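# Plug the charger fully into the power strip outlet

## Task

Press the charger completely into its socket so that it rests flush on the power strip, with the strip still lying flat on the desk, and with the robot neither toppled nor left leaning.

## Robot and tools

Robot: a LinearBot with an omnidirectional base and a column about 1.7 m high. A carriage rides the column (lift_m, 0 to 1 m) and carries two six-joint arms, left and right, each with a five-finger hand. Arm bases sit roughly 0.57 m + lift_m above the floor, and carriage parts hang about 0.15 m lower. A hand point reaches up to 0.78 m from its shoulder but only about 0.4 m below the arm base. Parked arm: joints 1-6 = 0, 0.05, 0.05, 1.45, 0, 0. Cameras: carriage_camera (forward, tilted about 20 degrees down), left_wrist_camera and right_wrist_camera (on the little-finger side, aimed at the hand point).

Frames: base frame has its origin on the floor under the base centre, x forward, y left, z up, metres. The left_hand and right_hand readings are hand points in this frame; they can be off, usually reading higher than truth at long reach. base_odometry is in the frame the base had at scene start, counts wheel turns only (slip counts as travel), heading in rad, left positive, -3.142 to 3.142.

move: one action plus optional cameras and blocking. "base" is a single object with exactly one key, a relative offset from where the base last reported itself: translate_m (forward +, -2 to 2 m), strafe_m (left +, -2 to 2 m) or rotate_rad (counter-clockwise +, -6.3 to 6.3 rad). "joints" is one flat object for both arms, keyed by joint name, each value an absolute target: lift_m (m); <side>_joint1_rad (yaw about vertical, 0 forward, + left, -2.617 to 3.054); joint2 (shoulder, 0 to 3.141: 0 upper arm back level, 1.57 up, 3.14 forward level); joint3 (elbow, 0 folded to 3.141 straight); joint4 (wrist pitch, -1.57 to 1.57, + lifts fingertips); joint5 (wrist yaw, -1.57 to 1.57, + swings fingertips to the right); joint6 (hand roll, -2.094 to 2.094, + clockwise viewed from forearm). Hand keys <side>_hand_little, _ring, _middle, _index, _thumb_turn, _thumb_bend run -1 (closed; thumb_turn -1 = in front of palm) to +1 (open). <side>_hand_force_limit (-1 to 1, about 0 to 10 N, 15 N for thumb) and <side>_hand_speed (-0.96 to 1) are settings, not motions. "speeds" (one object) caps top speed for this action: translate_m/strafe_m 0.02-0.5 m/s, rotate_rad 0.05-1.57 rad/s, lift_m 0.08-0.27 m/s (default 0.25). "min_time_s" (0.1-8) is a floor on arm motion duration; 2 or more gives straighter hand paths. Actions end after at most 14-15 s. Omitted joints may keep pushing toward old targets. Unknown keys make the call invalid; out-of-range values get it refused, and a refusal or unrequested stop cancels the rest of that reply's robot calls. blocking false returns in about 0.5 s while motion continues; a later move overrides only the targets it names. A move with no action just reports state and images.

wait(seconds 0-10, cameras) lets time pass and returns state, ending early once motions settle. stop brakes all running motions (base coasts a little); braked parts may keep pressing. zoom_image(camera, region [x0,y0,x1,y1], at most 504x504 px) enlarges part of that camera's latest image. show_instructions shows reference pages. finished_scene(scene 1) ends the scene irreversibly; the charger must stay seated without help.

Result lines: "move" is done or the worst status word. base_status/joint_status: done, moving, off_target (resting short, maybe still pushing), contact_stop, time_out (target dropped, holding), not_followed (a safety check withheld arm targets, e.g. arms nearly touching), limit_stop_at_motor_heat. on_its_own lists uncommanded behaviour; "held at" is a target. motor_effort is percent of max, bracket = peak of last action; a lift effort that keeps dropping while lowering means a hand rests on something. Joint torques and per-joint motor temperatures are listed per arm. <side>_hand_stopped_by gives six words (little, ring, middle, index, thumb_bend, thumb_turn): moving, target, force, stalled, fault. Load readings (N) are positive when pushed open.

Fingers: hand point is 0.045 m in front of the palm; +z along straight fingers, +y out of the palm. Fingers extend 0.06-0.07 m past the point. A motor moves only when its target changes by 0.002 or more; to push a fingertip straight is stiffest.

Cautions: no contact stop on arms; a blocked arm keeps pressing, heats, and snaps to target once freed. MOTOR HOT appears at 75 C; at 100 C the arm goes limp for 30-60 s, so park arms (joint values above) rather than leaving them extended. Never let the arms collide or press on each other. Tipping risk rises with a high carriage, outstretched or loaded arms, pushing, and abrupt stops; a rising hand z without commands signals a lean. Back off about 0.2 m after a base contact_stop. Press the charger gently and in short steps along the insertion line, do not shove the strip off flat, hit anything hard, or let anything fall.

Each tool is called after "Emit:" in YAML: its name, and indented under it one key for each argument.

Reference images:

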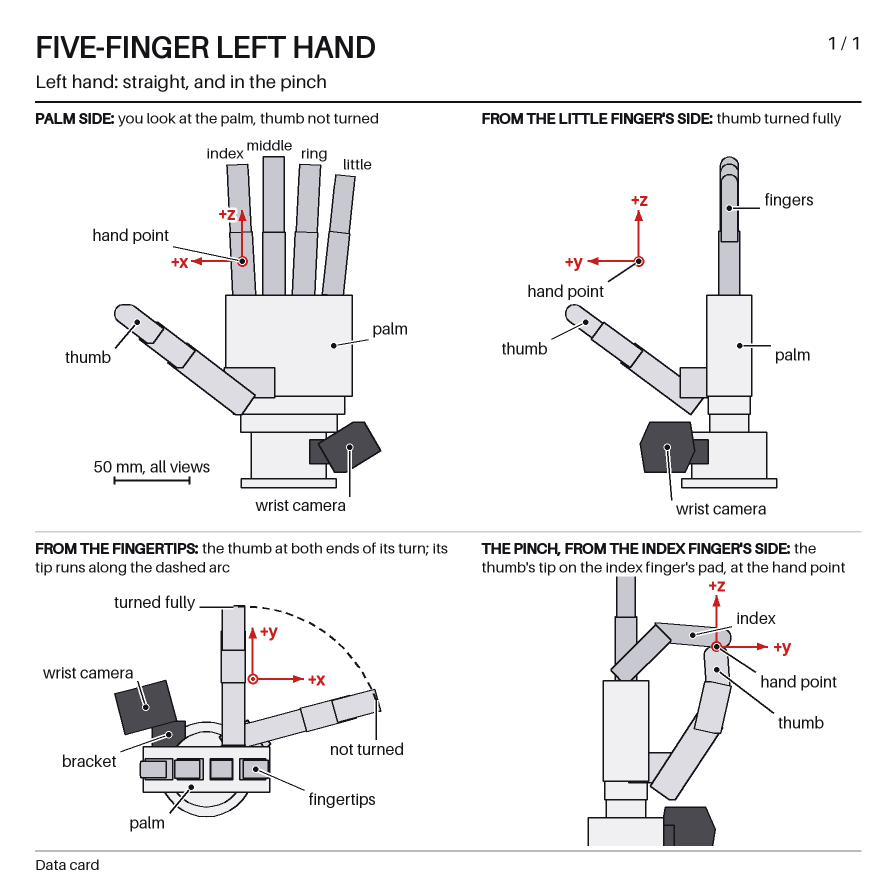

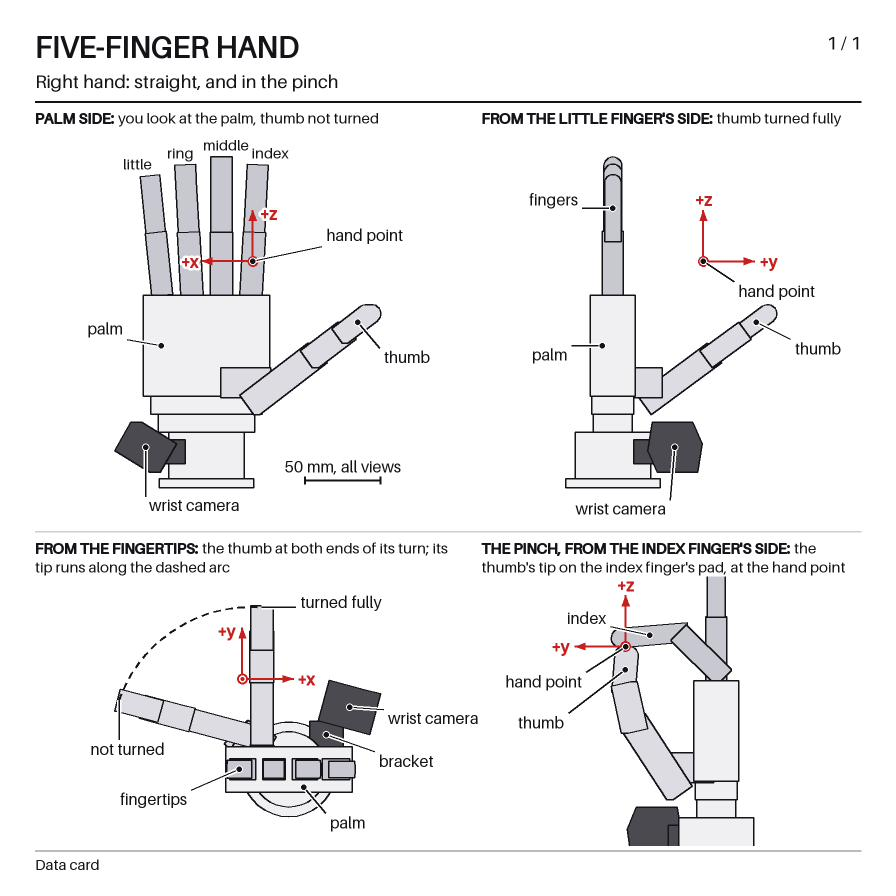

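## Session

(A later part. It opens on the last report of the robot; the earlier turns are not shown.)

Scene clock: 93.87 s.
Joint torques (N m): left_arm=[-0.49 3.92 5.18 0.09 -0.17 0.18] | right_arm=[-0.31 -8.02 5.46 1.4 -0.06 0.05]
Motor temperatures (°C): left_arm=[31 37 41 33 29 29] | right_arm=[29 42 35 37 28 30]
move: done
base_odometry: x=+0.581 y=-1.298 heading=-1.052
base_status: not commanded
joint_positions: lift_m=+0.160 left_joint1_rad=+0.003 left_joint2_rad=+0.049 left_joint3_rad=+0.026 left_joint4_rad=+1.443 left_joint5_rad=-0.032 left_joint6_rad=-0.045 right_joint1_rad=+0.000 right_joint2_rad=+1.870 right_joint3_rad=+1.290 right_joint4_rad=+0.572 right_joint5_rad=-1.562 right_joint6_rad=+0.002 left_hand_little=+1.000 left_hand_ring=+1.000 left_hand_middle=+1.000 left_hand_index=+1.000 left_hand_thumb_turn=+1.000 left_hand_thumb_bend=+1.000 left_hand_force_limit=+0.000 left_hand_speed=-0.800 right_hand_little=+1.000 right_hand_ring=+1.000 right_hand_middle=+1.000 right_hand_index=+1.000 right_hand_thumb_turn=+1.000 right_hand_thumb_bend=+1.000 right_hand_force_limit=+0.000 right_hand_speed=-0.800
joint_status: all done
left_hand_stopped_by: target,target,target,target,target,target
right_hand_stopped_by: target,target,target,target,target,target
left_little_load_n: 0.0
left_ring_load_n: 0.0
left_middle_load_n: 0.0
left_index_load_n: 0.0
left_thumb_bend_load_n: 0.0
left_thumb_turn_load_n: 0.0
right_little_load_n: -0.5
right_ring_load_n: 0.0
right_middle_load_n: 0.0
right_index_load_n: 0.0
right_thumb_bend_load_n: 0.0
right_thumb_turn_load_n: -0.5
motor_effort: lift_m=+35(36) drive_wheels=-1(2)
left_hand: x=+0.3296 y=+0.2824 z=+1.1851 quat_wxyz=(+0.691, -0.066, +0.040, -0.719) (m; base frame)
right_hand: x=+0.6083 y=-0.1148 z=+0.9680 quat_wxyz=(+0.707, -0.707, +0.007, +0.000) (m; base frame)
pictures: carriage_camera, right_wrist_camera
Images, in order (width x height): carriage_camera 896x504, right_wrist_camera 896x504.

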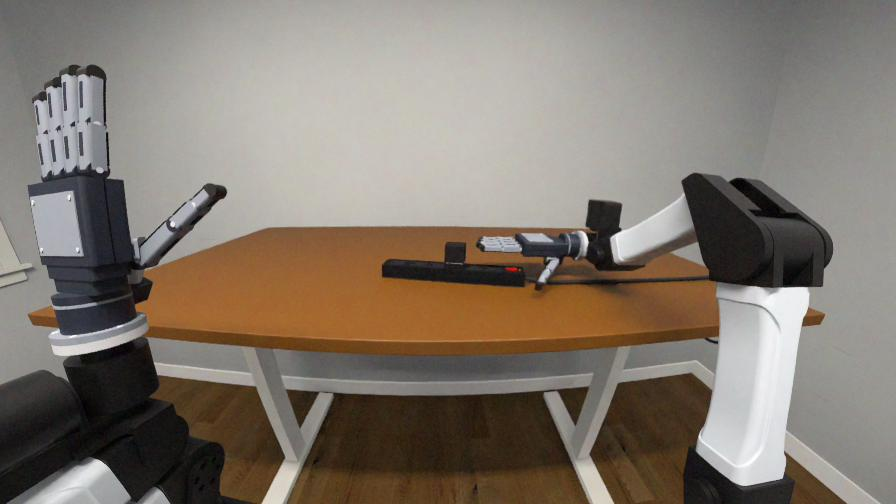

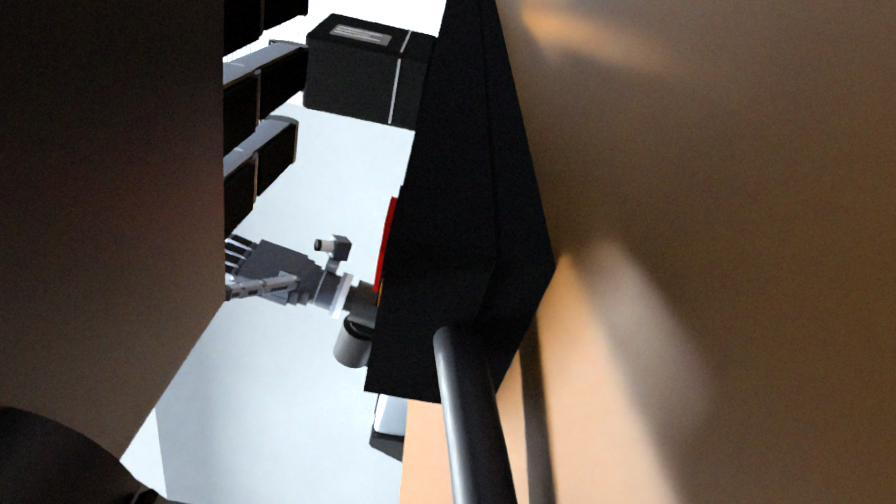

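Emit:
zoom_image:
  camera: "right_wrist_camera"
  region: [370, 0, 470, 140]

Emit:
move:
  joints: {"lift_m": 0.167}
  speeds: {"lift_m": 0.08}
  cameras: ["right_wrist_camera"]

Emit:
zoom_image:
  camera: "right_wrist_camera"
  region: [370, 0, 470, 140]

Scaled by 3.600 from the camera's 896x504 image, which has a finer 1280x720 frame.

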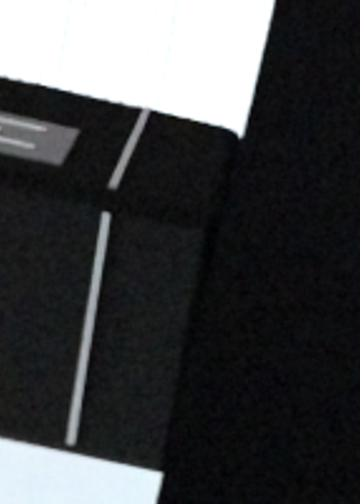

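Scene clock: 94.47 s.
Joint torques (N m): left_arm=[-0.4 3.89 5.37 0.11 -0.15 0.15] | right_arm=[-0.27 -7.86 5.49 1.39 -0.05 0.07]
move: done
base_odometry: x=+0.581 y=-1.298 heading=-1.052
base_status: not commanded
joint_positions: lift_m=+0.167 left_joint1_rad=+0.003 left_joint2_rad=+0.049 left_joint3_rad=+0.026 left_joint4_rad=+1.443 left_joint5_rad=-0.032 left_joint6_rad=-0.045 right_joint1_rad=+0.000 right_joint2_rad=+1.870 right_joint3_rad=+1.290 right_joint4_rad=+0.574 right_joint5_rad=-1.562 right_joint6_rad=+0.002 left_hand_little=+1.000 left_hand_ring=+1.000 left_hand_middle=+1.000 left_hand_index=+1.000 left_hand_thumb_turn=+1.000 left_hand_thumb_bend=+1.000 left_hand_force_limit=+0.000 left_hand_speed=-0.800 right_hand_little=+1.000 right_hand_ring=+1.000 right_hand_middle=+1.000 right_hand_index=+1.000 right_hand_thumb_turn=+1.000 right_hand_thumb_bend=+1.000 right_hand_force_limit=+0.000 right_hand_speed=-0.800
joint_status: all done
left_hand_stopped_by: target,target,target,target,target,target
right_hand_stopped_by: target,target,target,target,target,target
left_little_load_n: 0.0
left_ring_load_n: 0.0
left_middle_load_n: 0.0
left_index_load_n: 0.0
left_thumb_bend_load_n: 0.0
left_thumb_turn_load_n: 0.0
right_little_load_n: 0.0
right_ring_load_n: 0.0
right_middle_load_n: 0.0
right_index_load_n: 0.0
right_thumb_bend_load_n: 0.0
right_thumb_turn_load_n: 0.0
motor_effort: lift_m=+35(44) drive_wheels=-1(2)
left_hand: x=+0.3295 y=+0.2823 z=+1.1920 quat_wxyz=(+0.691, -0.065, +0.040, -0.719) (m; base frame)
right_hand: x=+0.6084 y=-0.1148 z=+0.9750 quat_wxyz=(+0.707, -0.707, +0.006, +0.000) (m; base frame)
pictures: right_wrist_camera
Images, in order (width x height): right_wrist_camera 896x504.

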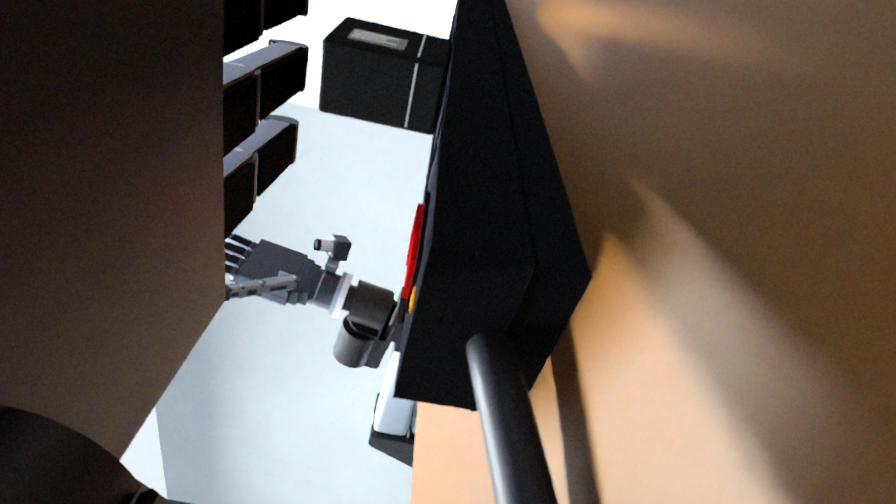

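Scaled by 3.600 from the camera's 896x504 image, which has a finer 1280x720 frame.

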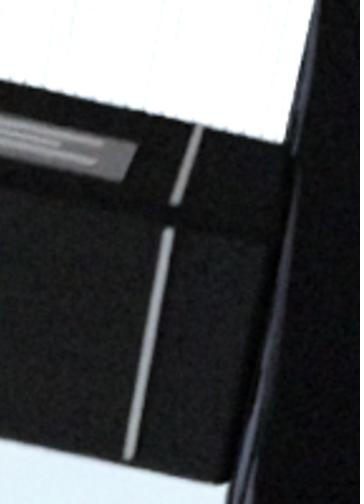

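Emit:
move:
  joints: {"lift_m": 0.172}
  speeds: {"lift_m": 0.08}
  cameras: ["right_wrist_camera"]

Emit:
zoom_image:
  camera: "right_wrist_camera"
  region: [400, 10, 480, 150]

Emit:
zoom_image:
  camera: "right_wrist_camera"
  region: [420, 90, 470, 140]

Scene clock: 95.17 s.
Joint torques (N m): left_arm=[-0.42 3.88 5.23 0.05 -0.16 0.19] | right_arm=[-0.28 -7.95 5.5 1.37 -0.07 0.04]
move: done
base_odometry: x=+0.581 y=-1.298 heading=-1.052
base_status: not commanded
joint_positions: lift_m=+0.172 left_joint1_rad=+0.003 left_joint2_rad=+0.049 left_joint3_rad=+0.026 left_joint4_rad=+1.443 left_joint5_rad=-0.032 left_joint6_rad=-0.045 right_joint1_rad=+0.000 right_joint2_rad=+1.871 right_joint3_rad=+1.290 right_joint4_rad=+0.575 right_joint5_rad=-1.561 right_joint6_rad=+0.002 left_hand_little=+1.000 left_hand_ring=+1.000 left_hand_middle=+1.000 left_hand_index=+1.000 left_hand_thumb_turn=+1.000 left_hand_thumb_bend=+1.000 left_hand_force_limit=+0.000 left_hand_speed=-0.800 right_hand_little=+1.000 right_hand_ring=+1.000 right_hand_middle=+1.000 right_hand_index=+1.000 right_hand_thumb_turn=+1.000 right_hand_thumb_bend=+1.000 right_hand_force_limit=+0.000 right_hand_speed=-0.800
joint_status: all done
left_hand_stopped_by: target,target,target,target,target,target
right_hand_stopped_by: target,target,target,target,target,target
left_little_load_n: 0.0
left_ring_load_n: 0.0
left_middle_load_n: 0.0
left_index_load_n: 0.0
left_thumb_bend_load_n: 0.0
left_thumb_turn_load_n: 0.0
right_little_load_n: 0.0
right_ring_load_n: 0.0
right_middle_load_n: 0.0
right_index_load_n: 0.0
right_thumb_bend_load_n: 0.5
right_thumb_turn_load_n: 0.0
motor_effort: lift_m=+35(44) drive_wheels=-1(2)
left_hand: x=+0.3296 y=+0.2824 z=+1.1969 quat_wxyz=(+0.691, -0.066, +0.040, -0.719) (m; base frame)
right_hand: x=+0.6086 y=-0.1148 z=+0.9799 quat_wxyz=(+0.707, -0.707, +0.006, -0.001) (m; base frame)
pictures: right_wrist_camera
Images, in order (width x height): right_wrist_camera 896x504.

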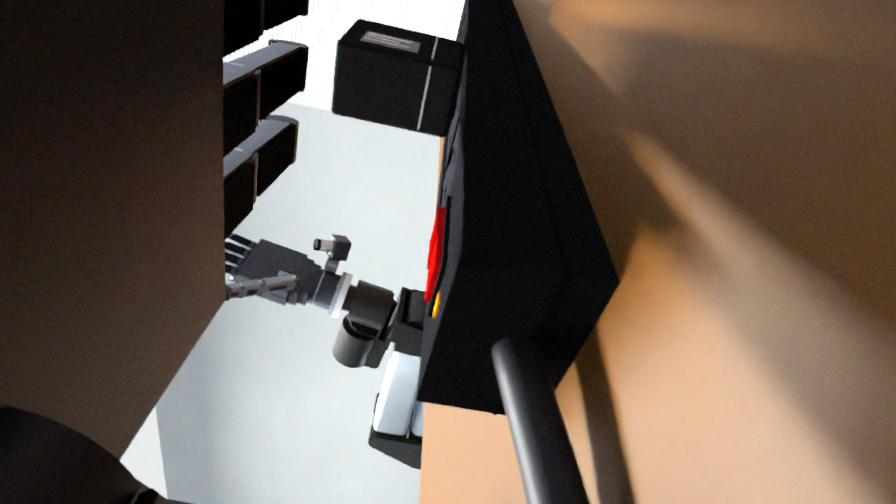

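Scaled by 3.600 from the camera's 896x504 image, which has a finer 1280x720 frame.

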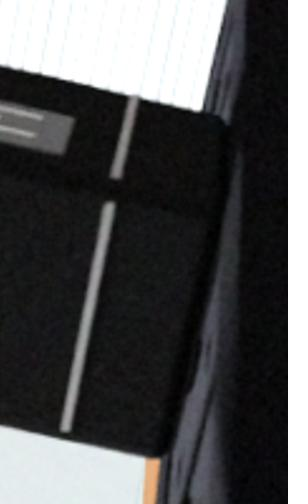

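Scaled by 10.080 from the camera's 896x504 image, which has a finer 1280x720 frame.

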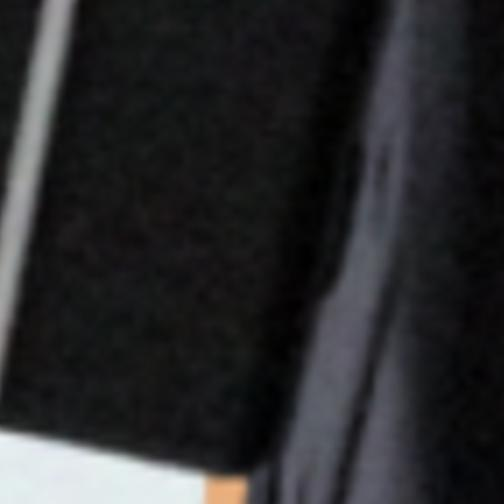

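Emit:
move:
  joints: {"lift_m": 0.3}
  cameras: ["carriage_camera"]

Emit:
zoom_image:
  camera: "carriage_camera"
  region: [420, 280, 500, 350]

Scene clock: 96.47 s.
Joint torques (N m): left_arm=[-0.49 3.95 5.2 0.08 -0.15 0.17] | right_arm=[-0.23 -7.92 5.46 1.36 -0.08 0.06]
move: done
base_odometry: x=+0.581 y=-1.298 heading=-1.052
base_status: not commanded
joint_positions: lift_m=+0.300 left_joint1_rad=+0.003 left_joint2_rad=+0.049 left_joint3_rad=+0.026 left_joint4_rad=+1.442 left_joint5_rad=-0.032 left_joint6_rad=-0.045 right_joint1_rad=+0.000 right_joint2_rad=+1.871 right_joint3_rad=+1.290 right_joint4_rad=+0.574 right_joint5_rad=-1.561 right_joint6_rad=+0.002 left_hand_little=+1.000 left_hand_ring=+1.000 left_hand_middle=+1.000 left_hand_index=+1.000 left_hand_thumb_turn=+1.000 left_hand_thumb_bend=+1.000 left_hand_force_limit=+0.000 left_hand_speed=-0.800 right_hand_little=+1.000 right_hand_ring=+1.000 right_hand_middle=+1.000 right_hand_index=+1.000 right_hand_thumb_turn=+1.000 right_hand_thumb_bend=+1.000 right_hand_force_limit=+0.000 right_hand_speed=-0.800
joint_status: all done
left_hand_stopped_by: target,target,target,target,target,target
right_hand_stopped_by: target,target,target,target,target,target
left_little_load_n: 0.0
left_ring_load_n: 0.0
left_middle_load_n: 0.0
left_index_load_n: 0.0
left_thumb_bend_load_n: 0.0
left_thumb_turn_load_n: 0.0
right_little_load_n: 0.0
right_ring_load_n: 0.0
right_middle_load_n: 0.0
right_index_load_n: 0.0
right_thumb_bend_load_n: 0.0
right_thumb_turn_load_n: -0.5
motor_effort: lift_m=+34(43) drive_wheels=-1(2)
left_hand: x=+0.3297 y=+0.2824 z=+1.3250 quat_wxyz=(+0.691, -0.066, +0.041, -0.719) (m; base frame)
right_hand: x=+0.6086 y=-0.1148 z=+1.1080 quat_wxyz=(+0.707, -0.707, +0.006, +0.000) (m; base frame)
pictures: carriage_camera
Images, in order (width x height): carriage_camera 896x504.

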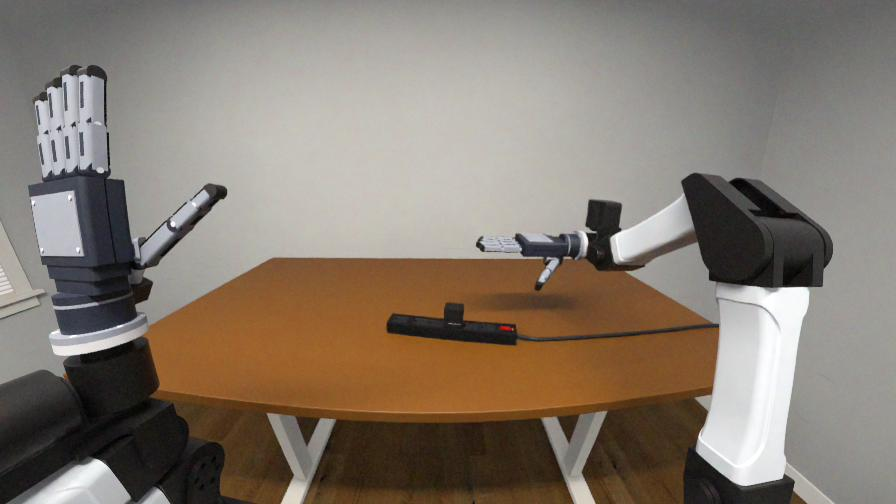

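Scaled by 6.300 from the camera's 896x504 image, which has a finer 1280x720 frame.

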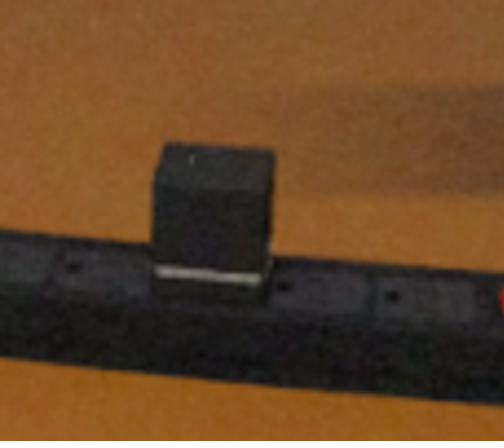

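Emit:
finished_scene:

The scene is finished: the task was done.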